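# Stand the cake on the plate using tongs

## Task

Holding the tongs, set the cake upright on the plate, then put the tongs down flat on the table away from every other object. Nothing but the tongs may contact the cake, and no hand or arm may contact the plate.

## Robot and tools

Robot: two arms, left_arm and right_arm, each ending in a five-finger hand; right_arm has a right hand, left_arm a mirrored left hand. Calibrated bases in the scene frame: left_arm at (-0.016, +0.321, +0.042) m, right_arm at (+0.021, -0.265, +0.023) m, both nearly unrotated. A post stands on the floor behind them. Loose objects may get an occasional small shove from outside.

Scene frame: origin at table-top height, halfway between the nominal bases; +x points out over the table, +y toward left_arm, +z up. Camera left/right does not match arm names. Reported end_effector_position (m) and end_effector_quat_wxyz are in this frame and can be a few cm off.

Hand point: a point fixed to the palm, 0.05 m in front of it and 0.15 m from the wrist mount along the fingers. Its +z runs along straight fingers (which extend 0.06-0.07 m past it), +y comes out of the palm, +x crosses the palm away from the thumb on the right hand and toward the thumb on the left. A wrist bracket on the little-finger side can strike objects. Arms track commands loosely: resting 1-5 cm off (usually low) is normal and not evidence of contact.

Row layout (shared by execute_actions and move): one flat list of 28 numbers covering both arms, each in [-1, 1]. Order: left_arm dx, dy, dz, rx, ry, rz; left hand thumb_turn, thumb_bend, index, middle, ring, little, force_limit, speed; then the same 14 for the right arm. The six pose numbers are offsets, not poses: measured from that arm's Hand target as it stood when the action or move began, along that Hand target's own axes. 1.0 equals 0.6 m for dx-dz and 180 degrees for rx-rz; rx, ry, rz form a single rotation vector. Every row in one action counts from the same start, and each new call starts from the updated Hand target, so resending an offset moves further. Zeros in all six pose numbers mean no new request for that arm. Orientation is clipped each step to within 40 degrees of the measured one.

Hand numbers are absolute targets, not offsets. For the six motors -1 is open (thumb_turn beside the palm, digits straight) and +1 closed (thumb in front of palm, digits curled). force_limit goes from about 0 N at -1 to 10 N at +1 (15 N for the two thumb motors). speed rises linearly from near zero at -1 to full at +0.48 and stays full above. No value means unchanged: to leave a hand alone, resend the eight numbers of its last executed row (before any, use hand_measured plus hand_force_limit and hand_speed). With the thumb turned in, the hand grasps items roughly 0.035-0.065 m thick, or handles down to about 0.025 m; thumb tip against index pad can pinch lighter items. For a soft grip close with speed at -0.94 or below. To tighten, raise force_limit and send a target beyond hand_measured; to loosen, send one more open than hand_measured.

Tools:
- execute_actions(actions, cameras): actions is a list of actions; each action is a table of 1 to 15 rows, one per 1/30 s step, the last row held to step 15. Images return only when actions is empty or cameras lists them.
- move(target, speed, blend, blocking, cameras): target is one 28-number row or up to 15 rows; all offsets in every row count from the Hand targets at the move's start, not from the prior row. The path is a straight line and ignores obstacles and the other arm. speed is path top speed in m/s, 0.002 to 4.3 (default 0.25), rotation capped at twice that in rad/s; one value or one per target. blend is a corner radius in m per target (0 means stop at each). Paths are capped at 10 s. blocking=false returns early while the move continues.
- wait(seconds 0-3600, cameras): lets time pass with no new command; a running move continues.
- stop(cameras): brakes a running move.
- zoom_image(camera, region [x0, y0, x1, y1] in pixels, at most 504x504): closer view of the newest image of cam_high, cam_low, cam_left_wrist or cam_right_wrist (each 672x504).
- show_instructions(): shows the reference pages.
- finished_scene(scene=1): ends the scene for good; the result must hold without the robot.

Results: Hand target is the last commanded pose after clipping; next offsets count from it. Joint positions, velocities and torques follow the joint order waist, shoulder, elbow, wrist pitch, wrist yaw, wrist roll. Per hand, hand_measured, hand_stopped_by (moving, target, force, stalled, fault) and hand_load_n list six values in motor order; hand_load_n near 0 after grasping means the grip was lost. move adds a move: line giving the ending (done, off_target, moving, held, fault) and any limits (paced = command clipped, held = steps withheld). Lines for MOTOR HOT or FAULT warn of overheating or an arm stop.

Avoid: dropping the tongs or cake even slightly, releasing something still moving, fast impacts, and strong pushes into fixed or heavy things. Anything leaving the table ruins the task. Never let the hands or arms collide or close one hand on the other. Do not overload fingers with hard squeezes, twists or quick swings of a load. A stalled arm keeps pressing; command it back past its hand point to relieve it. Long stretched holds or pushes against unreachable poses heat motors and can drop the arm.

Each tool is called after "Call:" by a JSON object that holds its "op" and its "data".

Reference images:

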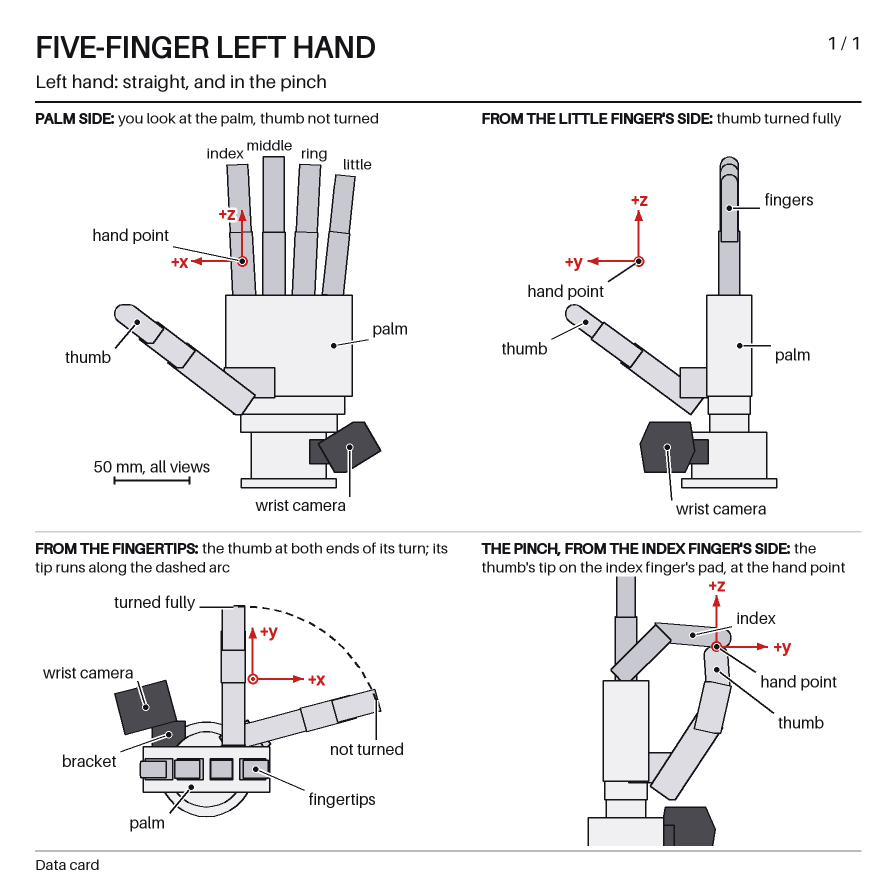

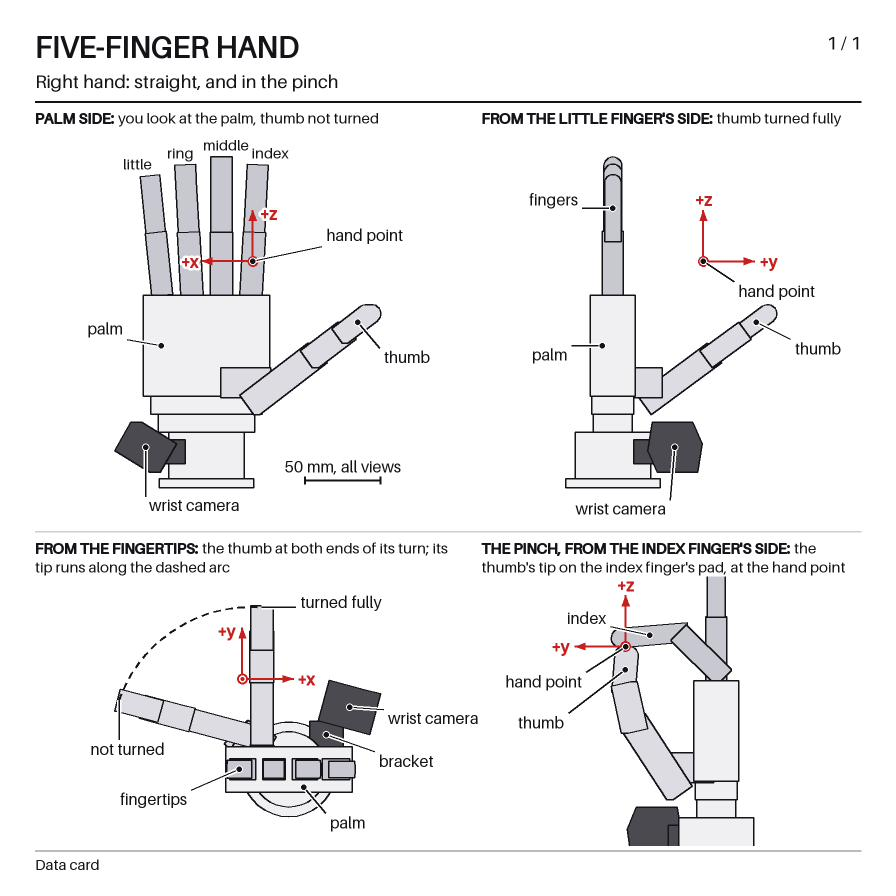

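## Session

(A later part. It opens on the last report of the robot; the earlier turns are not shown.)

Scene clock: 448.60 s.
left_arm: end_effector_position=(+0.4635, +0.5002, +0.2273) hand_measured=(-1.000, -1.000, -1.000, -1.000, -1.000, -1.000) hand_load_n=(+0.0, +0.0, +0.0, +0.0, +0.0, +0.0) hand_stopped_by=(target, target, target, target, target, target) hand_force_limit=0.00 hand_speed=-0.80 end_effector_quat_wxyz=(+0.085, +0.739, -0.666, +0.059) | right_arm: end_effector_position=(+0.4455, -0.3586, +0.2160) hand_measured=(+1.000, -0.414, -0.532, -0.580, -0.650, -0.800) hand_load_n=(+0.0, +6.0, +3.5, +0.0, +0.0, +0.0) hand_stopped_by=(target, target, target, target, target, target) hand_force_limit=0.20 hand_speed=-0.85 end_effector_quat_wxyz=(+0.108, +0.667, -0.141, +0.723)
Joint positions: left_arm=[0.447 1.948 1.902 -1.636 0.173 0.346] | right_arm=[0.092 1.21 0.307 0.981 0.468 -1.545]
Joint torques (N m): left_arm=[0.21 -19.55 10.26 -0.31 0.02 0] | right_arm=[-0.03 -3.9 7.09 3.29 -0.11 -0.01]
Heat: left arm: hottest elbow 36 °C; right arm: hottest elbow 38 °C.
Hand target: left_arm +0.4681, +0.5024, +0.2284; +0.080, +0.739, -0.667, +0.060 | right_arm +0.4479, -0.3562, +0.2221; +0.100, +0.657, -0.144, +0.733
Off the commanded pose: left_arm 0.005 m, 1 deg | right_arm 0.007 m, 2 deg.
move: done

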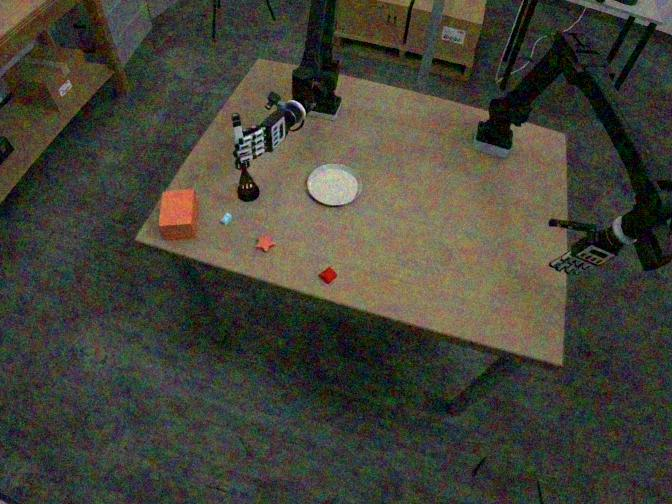

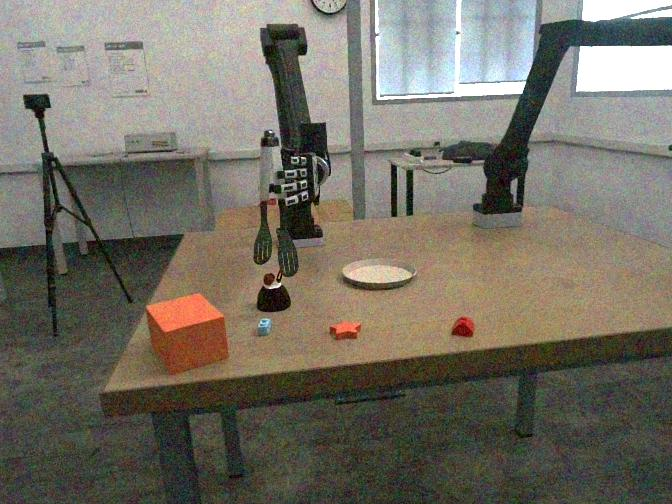

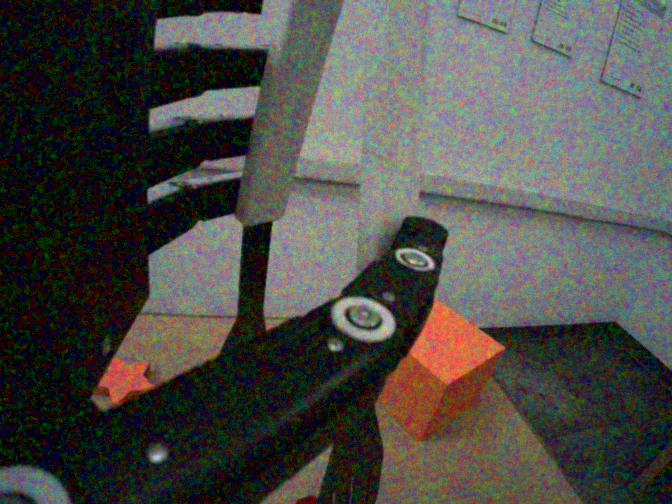

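Call:
{"op": "move", "data": {"target": [0,0,0,0,0,0,-1,-1,-1,-1,-1,-1,0,-0.8,-0.0733,0.0165,-0.0093,0,0,0,1,-0.41,-0.53,-0.58,-0.65,-0.8,0.2,-0.85], "speed": 0.06, "cameras": ["cam_high","cam_low","cam_right_wrist"]}}

Call:
{"op": "zoom_image", "data": {"camera": "cam_high", "region": [200, 120, 300, 220]}}

Call:
{"op": "zoom_image", "data": {"camera": "cam_low", "region": [220, 190, 320, 330]}}

Scene clock: 462.20 s.
left_arm: end_effector_position=(+0.4635, +0.5002, +0.2273) hand_measured=(-1.000, -1.000, -1.000, -1.000, -1.000, -1.000) hand_load_n=(+0.0, +0.0, +0.0, +0.0, +0.0, +0.0) hand_stopped_by=(target, target, target, target, target, target) hand_force_limit=0.00 hand_speed=-0.80 end_effector_quat_wxyz=(+0.085, +0.739, -0.666, +0.059) | right_arm: end_effector_position=(+0.4438, -0.3583, +0.1726) hand_measured=(+1.000, -0.414, -0.532, -0.580, -0.650, -0.800) hand_load_n=(+0.0, +5.5, +3.5, +0.0, +0.0, +0.0) hand_stopped_by=(target, target, target, target, target, target) hand_force_limit=0.20 hand_speed=-0.85 end_effector_quat_wxyz=(+0.103, +0.667, -0.137, +0.725)
Joint positions: left_arm=[0.447 1.948 1.902 -1.636 0.173 0.346] | right_arm=[0.086 1.422 0.26 1.241 0.45 -1.544]
Joint torques (N m): left_arm=[0.32 -19.43 10.24 -0.31 0.01 0] | right_arm=[-1.08 -4.95 5.11 3.33 -0.16 0.01]
Heat: left arm: hottest elbow 36 °C; right arm: hottest elbow 37 °C.
Hand target: left_arm +0.4681, +0.5024, +0.2284; +0.080, +0.739, -0.667, +0.060 | right_arm +0.4444, -0.3617, +0.1771; +0.100, +0.657, -0.144, +0.733
Off the commanded pose: left_arm 0.005 m, 1 deg | right_arm 0.006 m, 2 deg.
move: done

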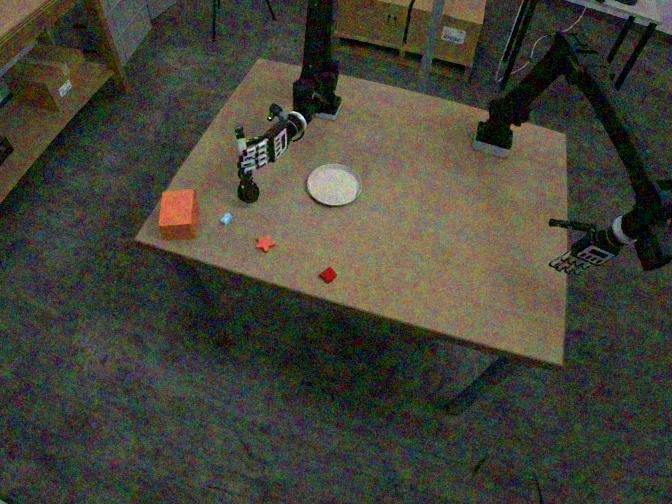

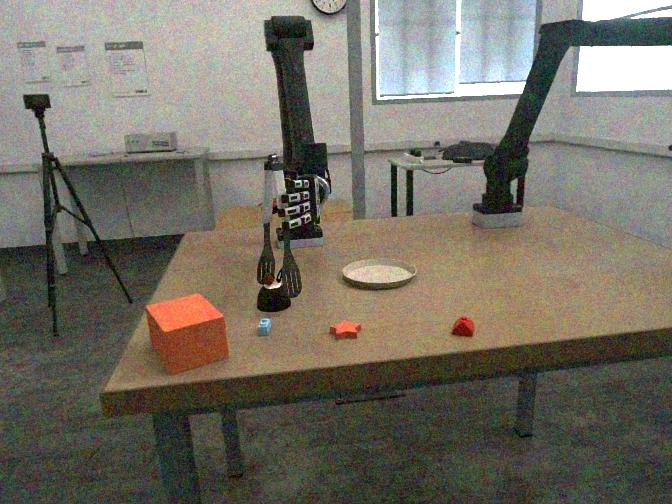

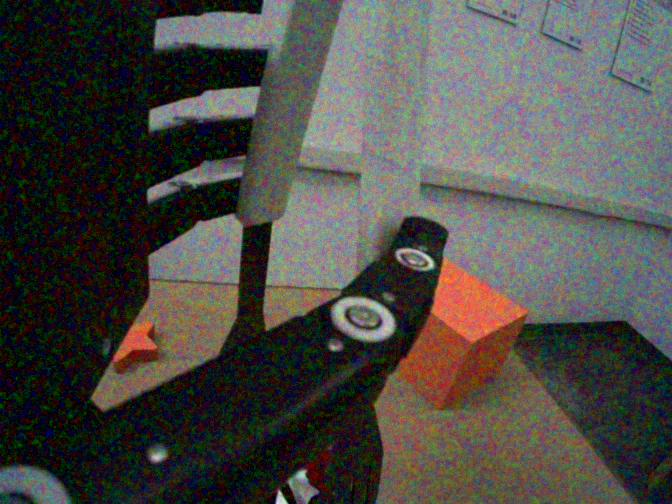

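Scaled by 5.040 from the camera's image (finer frame: 960x720).

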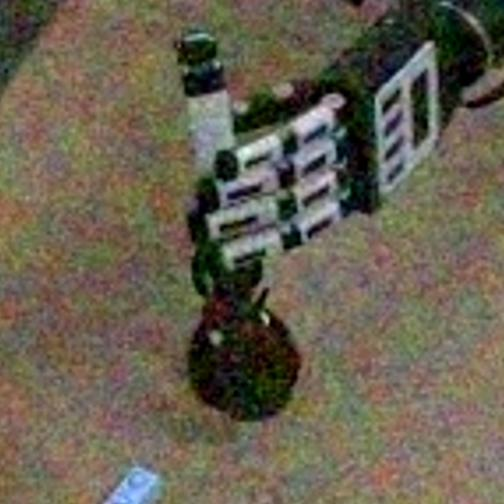

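Scaled by 3.600 from the camera's image (finer frame: 960x720).

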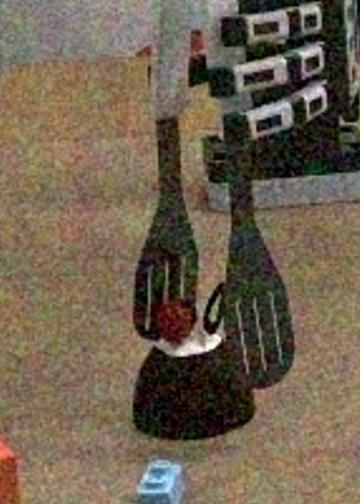

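Call:
{"op": "zoom_image", "data": {"camera": "cam_high", "region": [225, 160, 275, 210]}}

Call:
{"op": "zoom_image", "data": {"camera": "cam_low", "region": [245, 250, 315, 320]}}

Call:
{"op": "zoom_image", "data": {"camera": "cam_right_wrist", "region": [200, 330, 480, 504]}}

Scaled by 10.080 from the camera's image (finer frame: 960x720).

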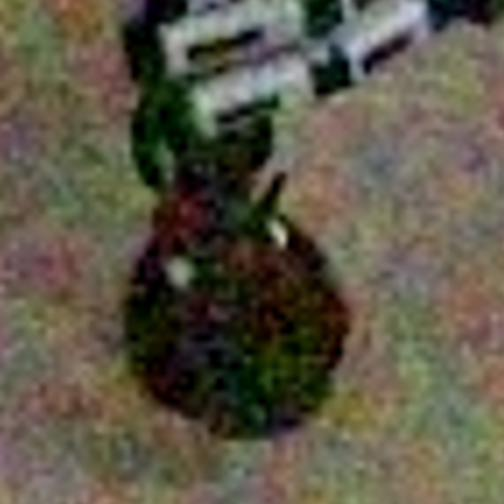

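Scaled by 7.200 from the camera's image (finer frame: 960x720).

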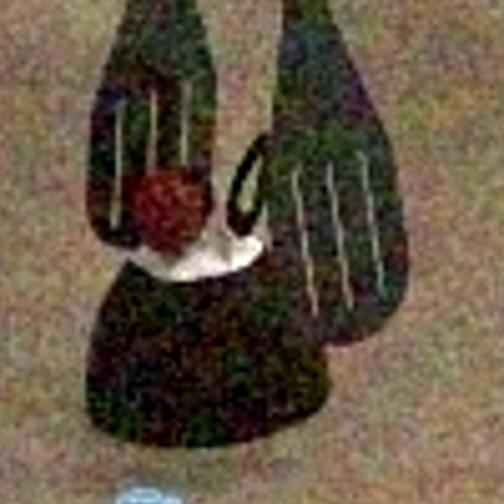

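Scaled by 1.800 from the camera's image (finer frame: 960x720).

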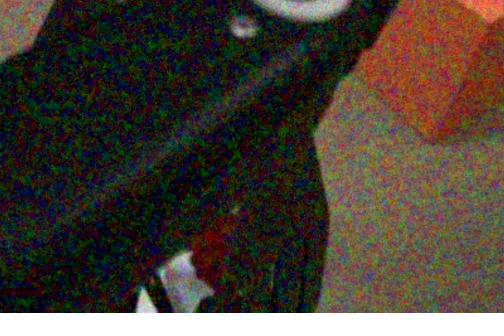

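Call:
{"op": "move", "data": {"target": [0,0,0,0,0,0,-1,-1,-1,-1,-1,-1,0,-0.8,-0.0128,0.0181,0.0102,0,0,0,1,-0.41,-0.53,-0.58,-0.65,-0.8,0.2,-0.85], "speed": 0.05, "cameras": ["cam_high","cam_low","cam_right_wrist"]}}

Call:
{"op": "zoom_image", "data": {"camera": "cam_high", "region": [225, 160, 275, 210]}}

Call:
{"op": "zoom_image", "data": {"camera": "cam_low", "region": [245, 250, 315, 320]}}

Scene clock: 482.07 s.
left_arm: end_effector_position=(+0.4635, +0.5002, +0.2273) hand_measured=(-1.000, -1.000, -1.000, -1.000, -1.000, -1.000) hand_load_n=(+0.0, +0.0, +0.0, +0.0, +0.0, +0.0) hand_stopped_by=(target, target, target, target, target, target) hand_force_limit=0.00 hand_speed=-0.80 end_effector_quat_wxyz=(+0.085, +0.739, -0.666, +0.059) | right_arm: end_effector_position=(+0.4460, -0.3714, +0.1643) hand_measured=(+1.000, -0.414, -0.532, -0.580, -0.650, -0.800) hand_load_n=(+0.0, +5.5, +3.5, +0.0, +0.0, +0.0) hand_stopped_by=(target, target, target, target, target, target) hand_force_limit=0.20 hand_speed=-0.85 end_effector_quat_wxyz=(+0.104, +0.668, -0.138, +0.724)
Joint positions: left_arm=[0.447 1.948 1.902 -1.636 0.173 0.346] | right_arm=[0.037 1.469 0.26 1.285 0.404 -1.541]
Joint torques (N m): left_arm=[0.26 -19.43 10.33 -0.34 0.03 0.03] | right_arm=[-0.91 -5.25 4.89 3.36 -0.16 0.03]
Heat: left arm: hottest elbow 36 °C; right arm: hottest elbow 35 °C.
Hand target: left_arm +0.4681, +0.5024, +0.2284; +0.080, +0.739, -0.667, +0.060 | right_arm +0.4473, -0.3738, +0.1692; +0.101, +0.657, -0.144, +0.733
Off the commanded pose: left_arm 0.005 m, 1 deg | right_arm 0.006 m, 2 deg.
move: done

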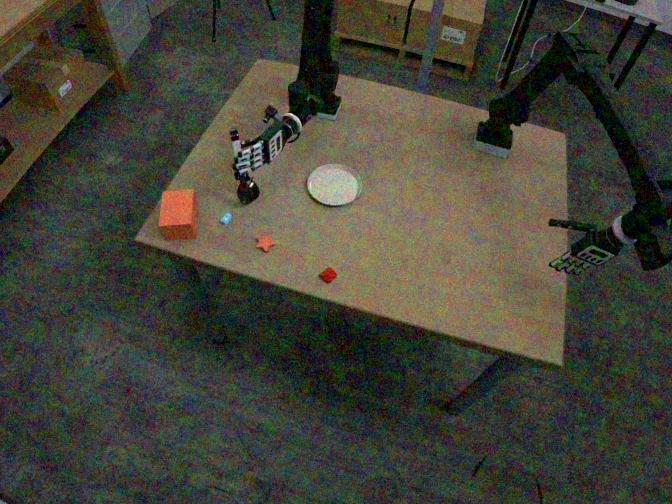

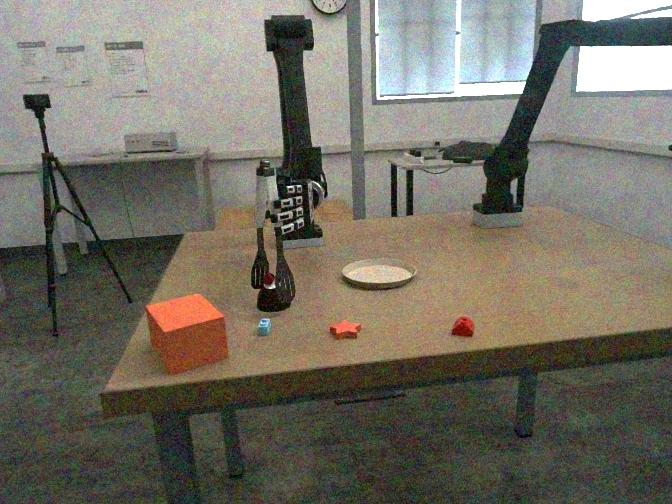

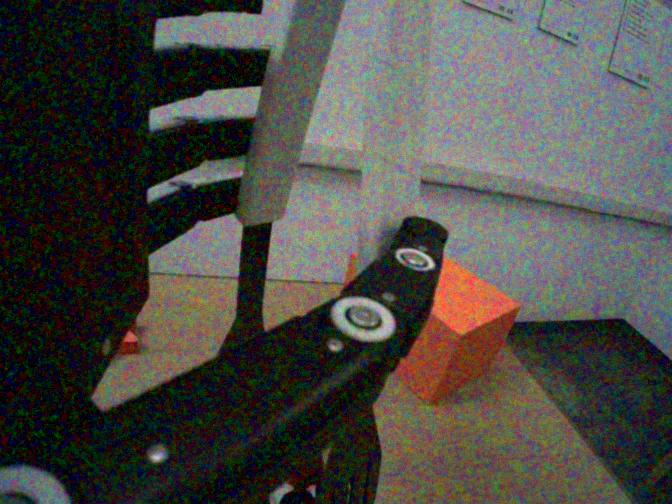

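Scaled by 10.080 from the camera's image (finer frame: 960x720).

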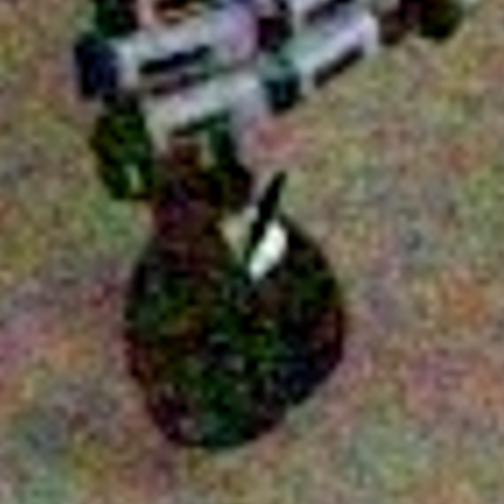

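Scaled by 7.200 from the camera's image (finer frame: 960x720).

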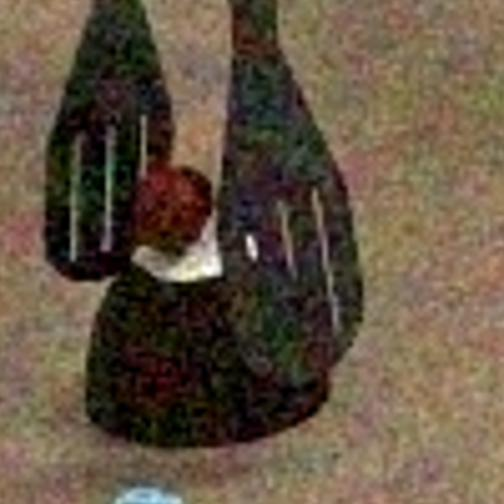

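Call:
{"op": "zoom_image", "data": {"camera": "cam_high", "region": [232, 175, 266, 209]}}

Call:
{"op": "zoom_image", "data": {"camera": "cam_low", "region": [250, 265, 300, 315]}}

Call:
{"op": "zoom_image", "data": {"camera": "cam_right_wrist", "region": [240, 400, 440, 504]}}

Scaled by 14.824 from the camera's image (finer frame: 960x720).

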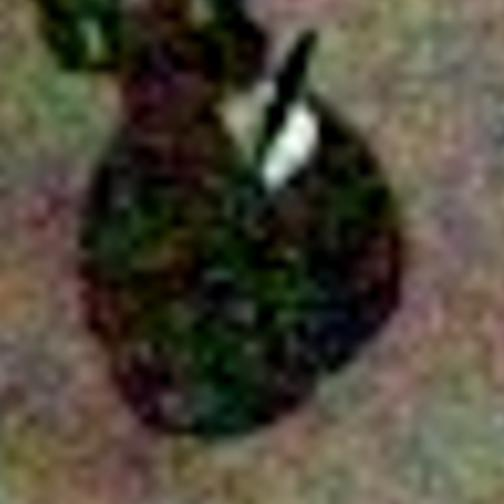

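Scaled by 10.080 from the camera's image (finer frame: 960x720).

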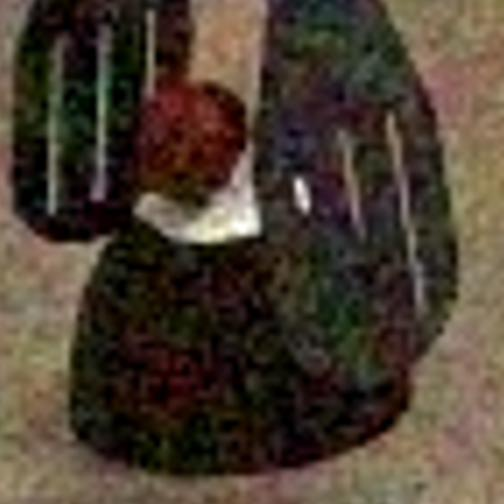

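Scaled by 2.520 from the camera's image (finer frame: 960x720).

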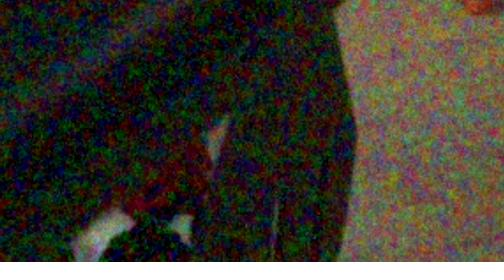

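Call:
{"op": "move", "data": {"target": [0,0,0,0,0,0,-1,-1,-1,-1,-1,-1,0,-0.8,0.0015,-0.0008,-0.0169,0,0,0,1,-0.41,-0.53,-0.58,-0.65,-0.8,0.2,-0.85], "speed": 0.04, "cameras": ["cam_high","cam_low"]}}

Call:
{"op": "zoom_image", "data": {"camera": "cam_high", "region": [225, 160, 275, 210]}}

Call:
{"op": "zoom_image", "data": {"camera": "cam_low", "region": [245, 250, 315, 320]}}

Scene clock: 529.67 s.
left_arm: end_effector_position=(+0.4635, +0.5002, +0.2273) hand_measured=(-1.000, -1.000, -1.000, -1.000, -1.000, -1.000) hand_load_n=(+0.0, +0.0, +0.0, +0.0, +0.0, +0.5) hand_stopped_by=(target, target, target, target, target, target) hand_force_limit=0.00 hand_speed=-0.80 end_effector_quat_wxyz=(+0.085, +0.739, -0.666, +0.059) | right_arm: end_effector_position=(+0.4366, -0.3731, +0.1578) hand_measured=(+1.000, -0.414, -0.532, -0.580, -0.650, -0.800) hand_load_n=(-0.5, +6.0, +3.5, +0.0, +0.0, +0.5) hand_stopped_by=(target, target, target, target, target, target) hand_force_limit=0.20 hand_speed=-0.85 end_effector_quat_wxyz=(+0.109, +0.673, -0.140, +0.718)
Joint positions: left_arm=[0.447 1.948 1.902 -1.636 0.173 0.346] | right_arm=[0.038 1.469 0.238 1.292 0.414 -1.541]
Joint torques (N m): left_arm=[0.44 -19.43 10.33 -0.27 0.01 0] | right_arm=[0.26 -6.65 4.56 3.3 0.11 0.01]
Heat: left arm: hottest elbow 36 °C; right arm: hottest elbow 31 °C.
Hand target: left_arm +0.4681, +0.5024, +0.2284; +0.080, +0.739, -0.667, +0.060 | right_arm +0.4380, -0.3698, +0.1693; +0.100, +0.657, -0.144, +0.733
Off the commanded pose: left_arm 0.005 m, 1 deg | right_arm 0.012 m, 3 deg.
move: off_target (right_arm)

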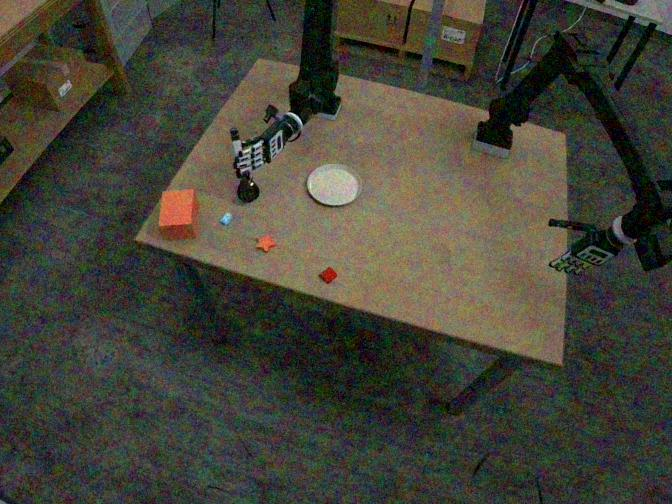

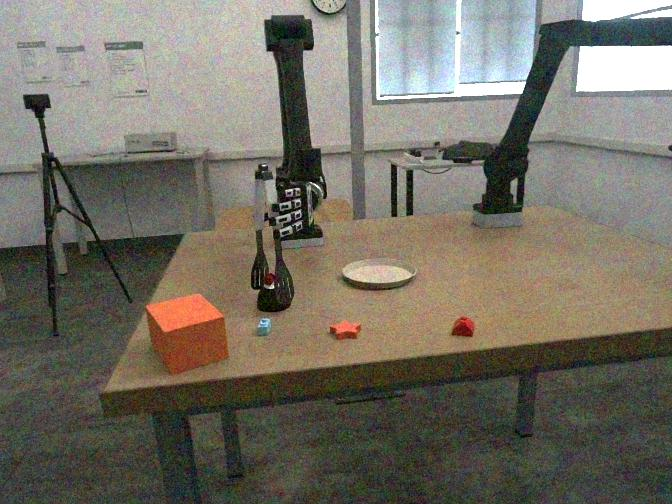

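Scaled by 10.080 from the camera's image (finer frame: 960x720).

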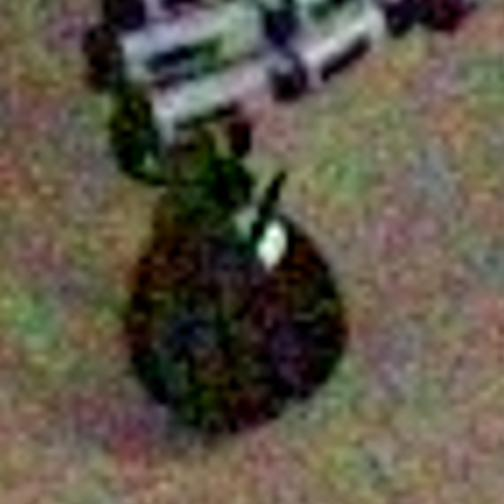

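Scaled by 7.200 from the camera's image (finer frame: 960x720).

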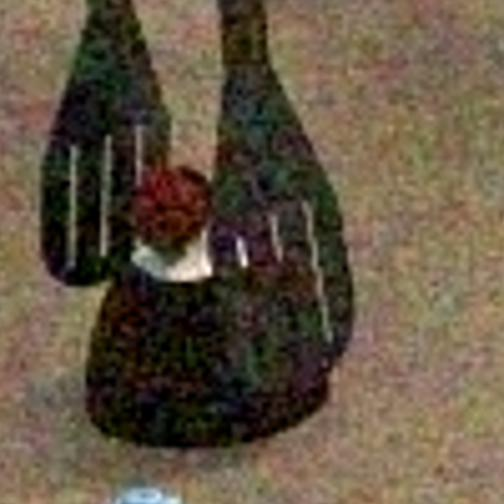

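Call:
{"op": "move", "data": {"target": [0,0,0,0,0,0,-1,-1,-1,-1,-1,-1,0,-0.8,0.007,0,0,0,0,0,1,-0.37,-0.50,-0.58,-0.65,-0.8,0.5,-0.9], "speed": 0.04, "cameras": ["cam_high","cam_low"]}}

Call:
{"op": "zoom_image", "data": {"camera": "cam_low", "region": [245, 250, 315, 320]}}

Scene clock: 543.53 s.
left_arm: end_effector_position=(+0.4635, +0.5002, +0.2273) hand_measured=(-1.000, -1.000, -1.000, -1.000, -1.000, -1.000) hand_load_n=(+0.0, +0.0, +0.0, +0.0, +0.0, +0.0) hand_stopped_by=(target, target, target, target, target, target) hand_force_limit=0.00 hand_speed=-0.80 end_effector_quat_wxyz=(+0.085, +0.739, -0.666, +0.059) | right_arm: end_effector_position=(+0.4364, -0.3731, +0.1681) hand_measured=(+1.000, -0.374, -0.502, -0.580, -0.650, -0.800) hand_load_n=(-0.5, +6.0, +4.0, +0.0, -0.5, +0.0) hand_stopped_by=(target, target, target, target, target, target) hand_force_limit=0.50 hand_speed=-0.90 end_effector_quat_wxyz=(+0.106, +0.663, -0.142, +0.727)
Joint positions: left_arm=[0.447 1.948 1.902 -1.636 0.173 0.346] | right_arm=[0.038 1.442 0.238 1.292 0.414 -1.541]
Joint torques (N m): left_arm=[0.38 -19.31 10.29 -0.24 0.01 0] | right_arm=[0.21 -6.36 4.82 2.18 0.1 0.01]
Heat: left arm: hottest elbow 36 °C; right arm: hottest elbow 30 °C.
Hand target: left_arm +0.4681, +0.5024, +0.2284; +0.080, +0.739, -0.667, +0.060 | right_arm +0.4375, -0.3700, +0.1735; +0.100, +0.657, -0.144, +0.733
Off the commanded pose: left_arm 0.005 m, 1 deg | right_arm 0.006 m, 1 deg.
move: done

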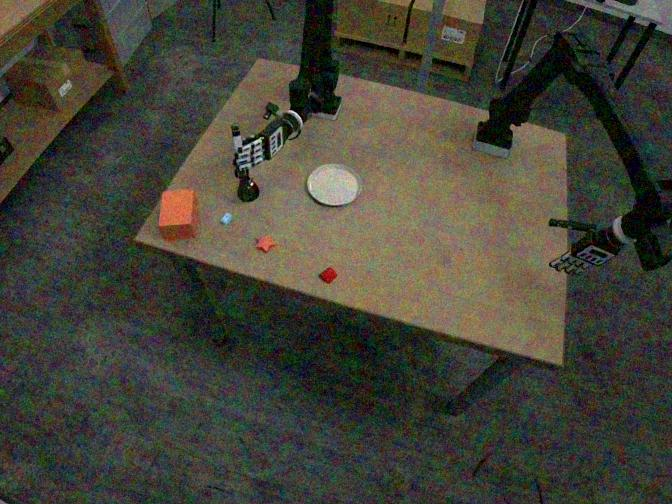

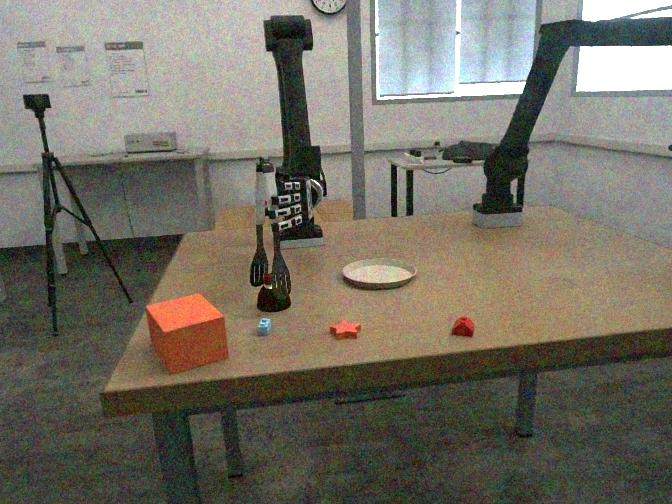

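Scaled by 7.200 from the camera's image (finer frame: 960x720).

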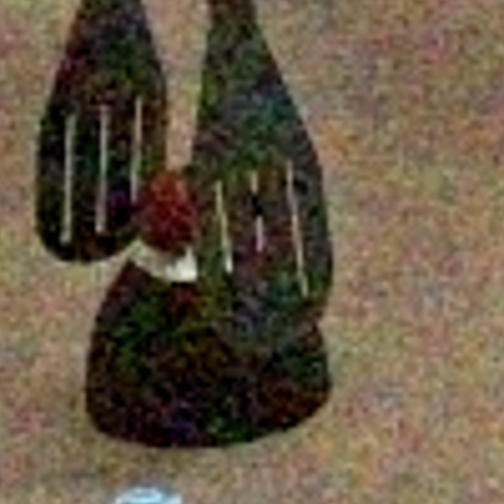

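Call:
{"op": "move", "data": {"target": [0,0,0,0,0,0,-1,-1,-1,-1,-1,-1,0,-0.8,-0.005,-0.0087,-0.008,0,0,0,1,-0.37,-0.50,-0.58,-0.65,-0.8,0.5,-0.9], "speed": 0.04, "cameras": ["cam_high","cam_low"]}}

Call:
{"op": "zoom_image", "data": {"camera": "cam_low", "region": [245, 250, 315, 320]}}

Call:
{"op": "zoom_image", "data": {"camera": "cam_high", "region": [225, 160, 275, 210]}}

Scene clock: 550.60 s.
left_arm: end_effector_position=(+0.4635, +0.5002, +0.2273) hand_measured=(-1.000, -1.000, -1.000, -1.000, -1.000, -1.000) hand_load_n=(+0.0, -0.5, +0.0, +0.0, +0.0, +0.0) hand_stopped_by=(target, target, target, target, target, target) hand_force_limit=0.00 hand_speed=-0.80 end_effector_quat_wxyz=(+0.085, +0.739, -0.666, +0.059) | right_arm: end_effector_position=(+0.4342, -0.3665, +0.1661) hand_measured=(+1.000, -0.374, -0.502, -0.580, -0.650, -0.800) hand_load_n=(-0.5, +6.0, +3.5, +0.0, +0.0, +0.0) hand_stopped_by=(target, target, target, target, target, target) hand_force_limit=0.50 hand_speed=-0.90 end_effector_quat_wxyz=(+0.106, +0.665, -0.142, +0.726)
Joint positions: left_arm=[0.447 1.948 1.902 -1.636 0.173 0.346] | right_arm=[0.065 1.442 0.234 1.292 0.441 -1.541]
Joint torques (N m): left_arm=[0.26 -19.25 10.32 -0.28 0 0.02] | right_arm=[0.26 -5.13 4.66 3.08 0.1 -0.02]
Heat: left arm: hottest elbow 36 °C; right arm: hottest elbow 30 °C.
Hand target: left_arm +0.4681, +0.5024, +0.2284; +0.080, +0.739, -0.667, +0.060 | right_arm +0.4351, -0.3634, +0.1705; +0.100, +0.657, -0.144, +0.733
Off the commanded pose: left_arm 0.005 m, 1 deg | right_arm 0.005 m, 1 deg.
move: done

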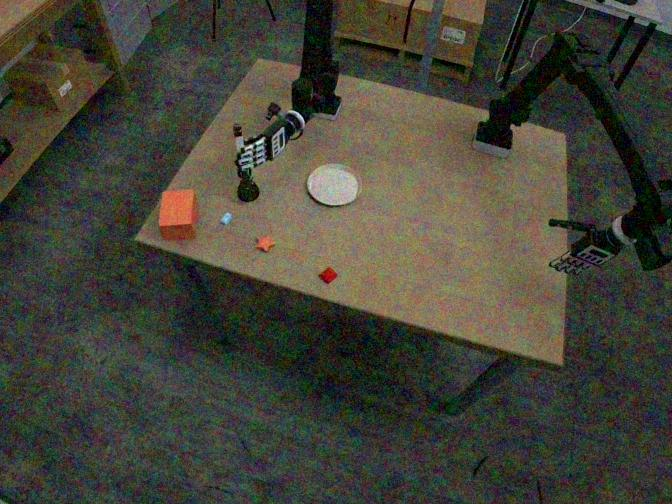

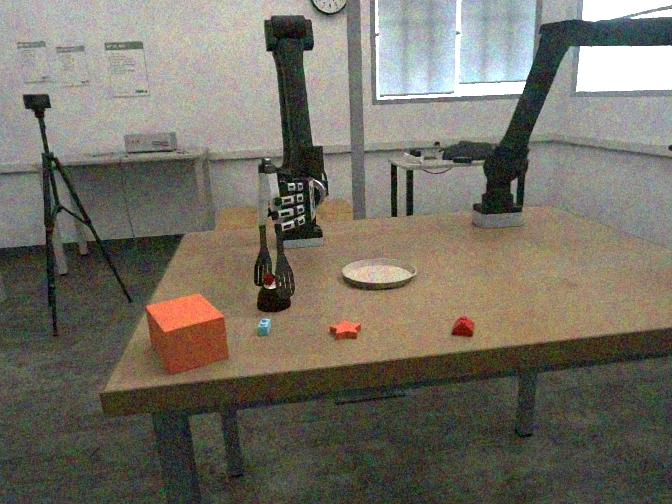

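Scaled by 7.200 from the camera's image (finer frame: 960x720).

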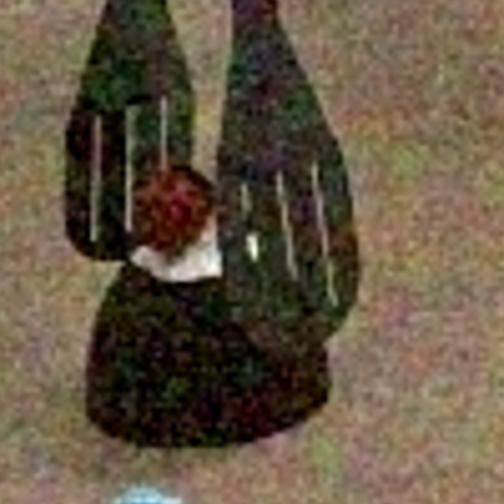

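Scaled by 10.080 from the camera's image (finer frame: 960x720).

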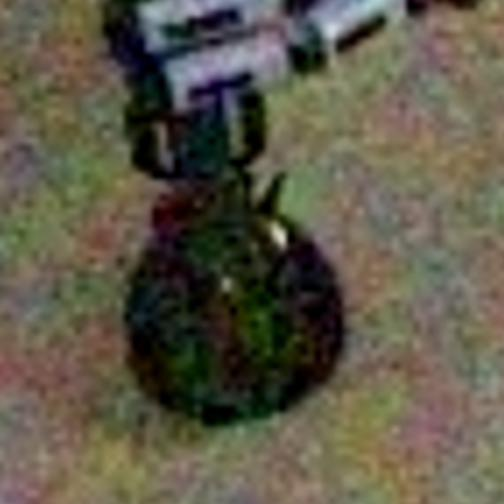

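Call:
{"op": "move", "data": {"target": [0,0,0,0,0,0,-1,-1,-1,-1,-1,-1,0,-0.8,0,0,0,0,0,0,1,-0.33,-0.48,-0.58,-0.65,-0.8,0.5,-0.9], "speed": 0.04, "cameras": ["cam_high","cam_low"]}}

Call:
{"op": "zoom_image", "data": {"camera": "cam_low", "region": [245, 250, 315, 320]}}

Scene clock: 554.90 s.
left_arm: end_effector_position=(+0.4635, +0.5002, +0.2273) hand_measured=(-1.000, -1.000, -1.000, -1.000, -1.000, -1.000) hand_load_n=(-0.5, +0.0, +0.0, +0.0, +0.0, +0.0) hand_stopped_by=(target, target, target, target, target, target) hand_force_limit=0.00 hand_speed=-0.80 end_effector_quat_wxyz=(+0.085, +0.739, -0.666, +0.059) | right_arm: end_effector_position=(+0.4341, -0.3666, +0.1661) hand_measured=(+1.000, -0.334, -0.482, -0.580, -0.650, -0.800) hand_load_n=(-0.5, +5.5, +4.0, +0.0, +0.0, +0.0) hand_stopped_by=(target, target, target, target, target, target) hand_force_limit=0.50 hand_speed=-0.90 end_effector_quat_wxyz=(+0.106, +0.665, -0.142, +0.726)
Joint positions: left_arm=[0.447 1.948 1.902 -1.636 0.173 0.346] | right_arm=[0.065 1.442 0.234 1.292 0.441 -1.541]
Joint torques (N m): left_arm=[0.38 -19.55 10.43 -0.38 0.02 0] | right_arm=[0.26 -5.13 4.66 3.08 0.1 -0.02]
Heat: left arm: hottest elbow 36 °C; right arm: hottest elbow 30 °C.
Hand target: left_arm +0.4681, +0.5024, +0.2284; +0.080, +0.739, -0.667, +0.060 | right_arm +0.4351, -0.3634, +0.1705; +0.101, +0.657, -0.144, +0.733
Off the commanded pose: left_arm 0.005 m, 1 deg | right_arm 0.005 m, 1 deg.
move: done

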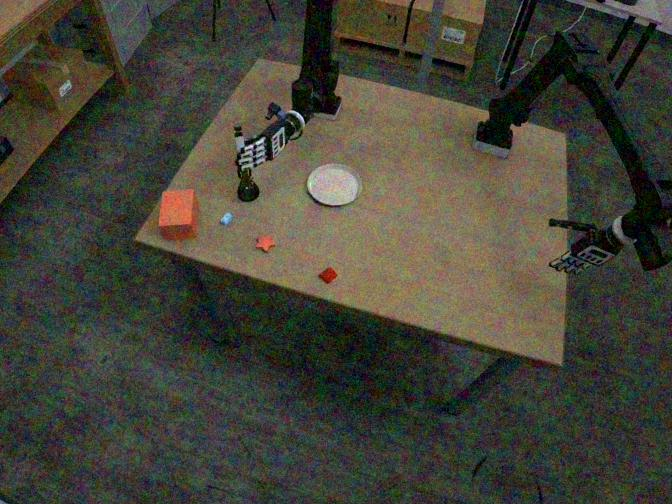

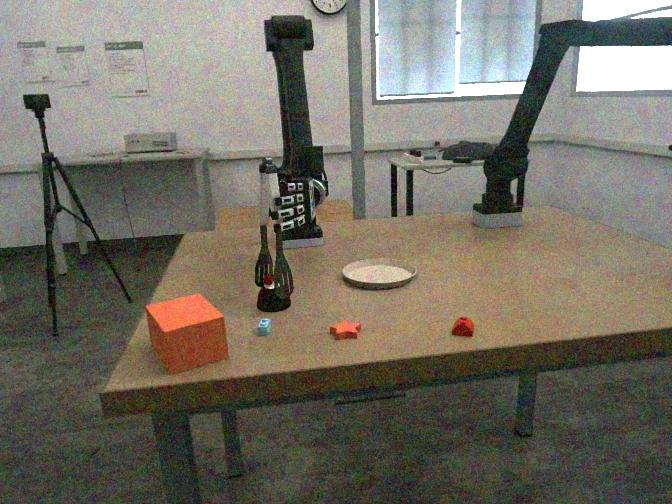

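Scaled by 7.200 from the camera's image (finer frame: 960x720).

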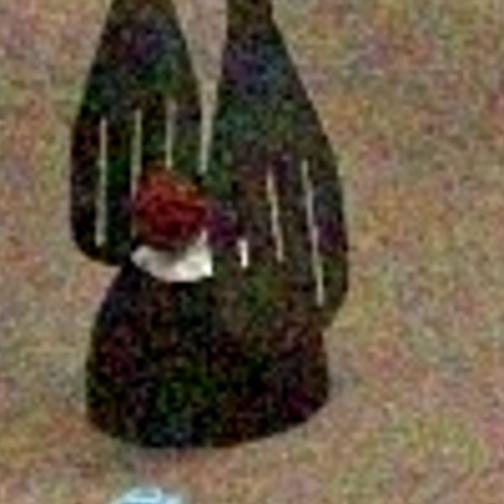

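Call:
{"op": "move", "data": {"target": [0,0,0,0,0,0,-1,-1,-1,-1,-1,-1,0,-0.8,0,0,0,0,0,0,1,-0.30,-0.46,-0.58,-0.65,-0.8,0.5,-0.92], "speed": 0.04, "cameras": ["cam_high","cam_low"]}}

Call:
{"op": "zoom_image", "data": {"camera": "cam_low", "region": [245, 250, 315, 320]}}

Scene clock: 558.20 s.
left_arm: end_effector_position=(+0.4635, +0.5002, +0.2273) hand_measured=(-1.000, -1.000, -1.000, -1.000, -1.000, -1.000) hand_load_n=(+0.0, +0.0, +0.0, +0.0, +0.0, +0.5) hand_stopped_by=(target, target, target, target, target, target) hand_force_limit=0.00 hand_speed=-0.80 end_effector_quat_wxyz=(+0.085, +0.739, -0.666, +0.059) | right_arm: end_effector_position=(+0.4341, -0.3666, +0.1661) hand_measured=(+1.000, -0.304, -0.462, -0.580, -0.650, -0.800) hand_load_n=(-0.5, +6.0, +4.0, +0.0, +0.0, +0.0) hand_stopped_by=(target, target, target, target, target, target) hand_force_limit=0.50 hand_speed=-0.92 end_effector_quat_wxyz=(+0.106, +0.665, -0.142, +0.726)
Joint positions: left_arm=[0.447 1.948 1.902 -1.636 0.173 0.346] | right_arm=[0.065 1.442 0.234 1.292 0.441 -1.541]
Joint torques (N m): left_arm=[0.32 -19.6 10.25 -0.27 -0.01 -0.01] | right_arm=[0.26 -5.19 4.64 3.07 0.1 -0.02]
Heat: left arm: hottest elbow 36 °C; right arm: hottest elbow 30 °C.
Hand target: left_arm +0.4681, +0.5024, +0.2284; +0.080, +0.739, -0.667, +0.060 | right_arm +0.4351, -0.3634, +0.1705; +0.101, +0.657, -0.144, +0.733
Off the commanded pose: left_arm 0.005 m, 1 deg | right_arm 0.005 m, 1 deg.
move: done

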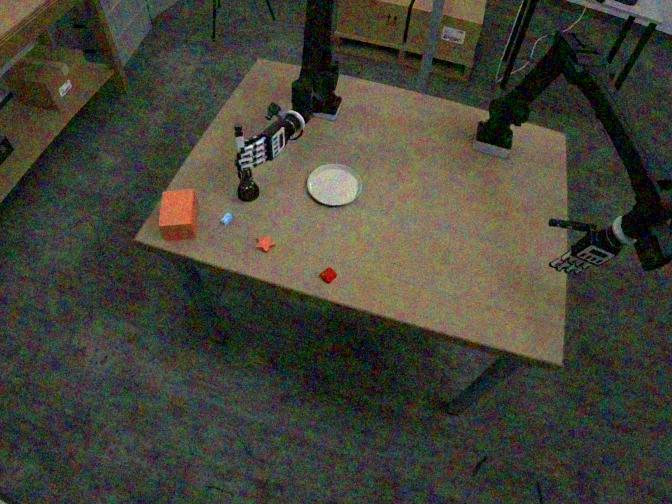

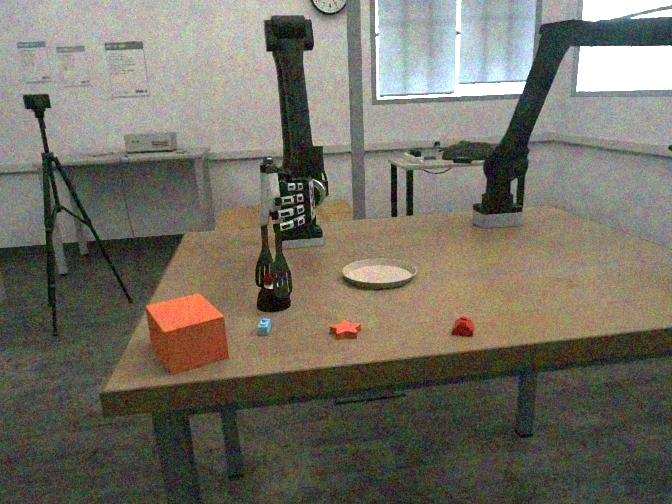

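Scaled by 7.200 from the camera's image (finer frame: 960x720).

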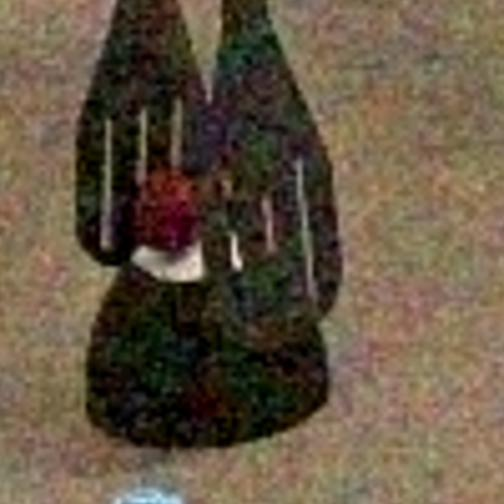

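Call:
{"op": "move", "data": {"target": [0,0,0,0,0,0,-1,-1,-1,-1,-1,-1,0,-0.8,0,0,0,0,0,0,1,-0.27,-0.445,-0.58,-0.65,-0.8,0.5,-0.94], "speed": 0.04, "cameras": ["cam_high","cam_low"]}}

Call:
{"op": "zoom_image", "data": {"camera": "cam_low", "region": [245, 250, 315, 320]}}

Scene clock: 561.83 s.
left_arm: end_effector_position=(+0.4635, +0.5002, +0.2273) hand_measured=(-1.000, -1.000, -1.000, -1.000, -1.000, -1.000) hand_load_n=(+0.0, +0.0, +0.0, +0.0, +0.0, +0.0) hand_stopped_by=(target, target, target, target, target, target) hand_force_limit=0.00 hand_speed=-0.80 end_effector_quat_wxyz=(+0.085, +0.739, -0.666, +0.059) | right_arm: end_effector_position=(+0.4341, -0.3666, +0.1661) hand_measured=(+1.000, -0.274, -0.448, -0.580, -0.650, -0.800) hand_load_n=(-0.5, +6.5, +4.0, +0.0, +0.0, +0.0) hand_stopped_by=(target, target, target, target, target, target) hand_force_limit=0.50 hand_speed=-0.94 end_effector_quat_wxyz=(+0.106, +0.665, -0.143, +0.725)
Joint positions: left_arm=[0.447 1.948 1.902 -1.636 0.173 0.346] | right_arm=[0.065 1.442 0.234 1.292 0.442 -1.541]
Joint torques (N m): left_arm=[0.44 -19.55 10.33 -0.31 0.03 0.01] | right_arm=[0.26 -5.13 4.66 3.08 0.08 -0.02]
Heat: left arm: hottest elbow 36 °C; right arm: hottest elbow 30 °C.
Hand target: left_arm +0.4681, +0.5024, +0.2284; +0.080, +0.739, -0.667, +0.060 | right_arm +0.4351, -0.3634, +0.1705; +0.101, +0.657, -0.144, +0.733
Off the commanded pose: left_arm 0.005 m, 1 deg | right_arm 0.005 m, 1 deg.
move: done

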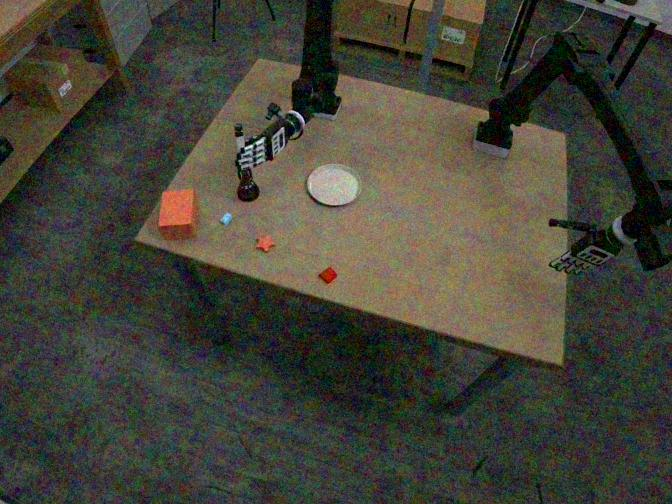

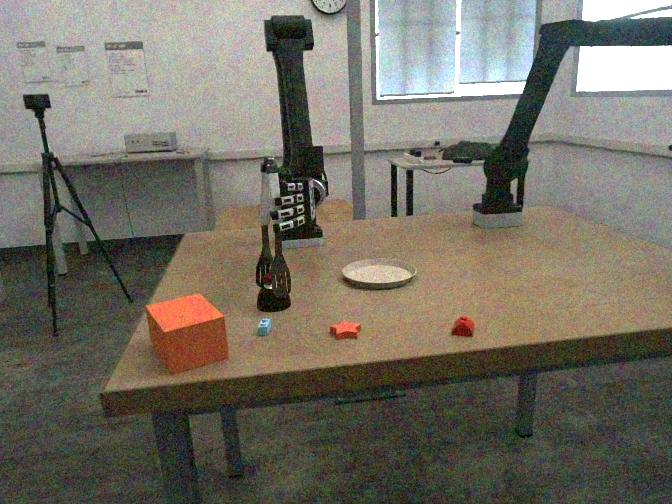

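Scaled by 7.200 from the camera's image (finer frame: 960x720).

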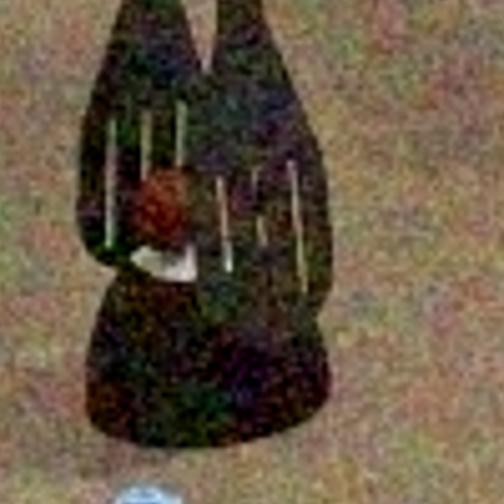

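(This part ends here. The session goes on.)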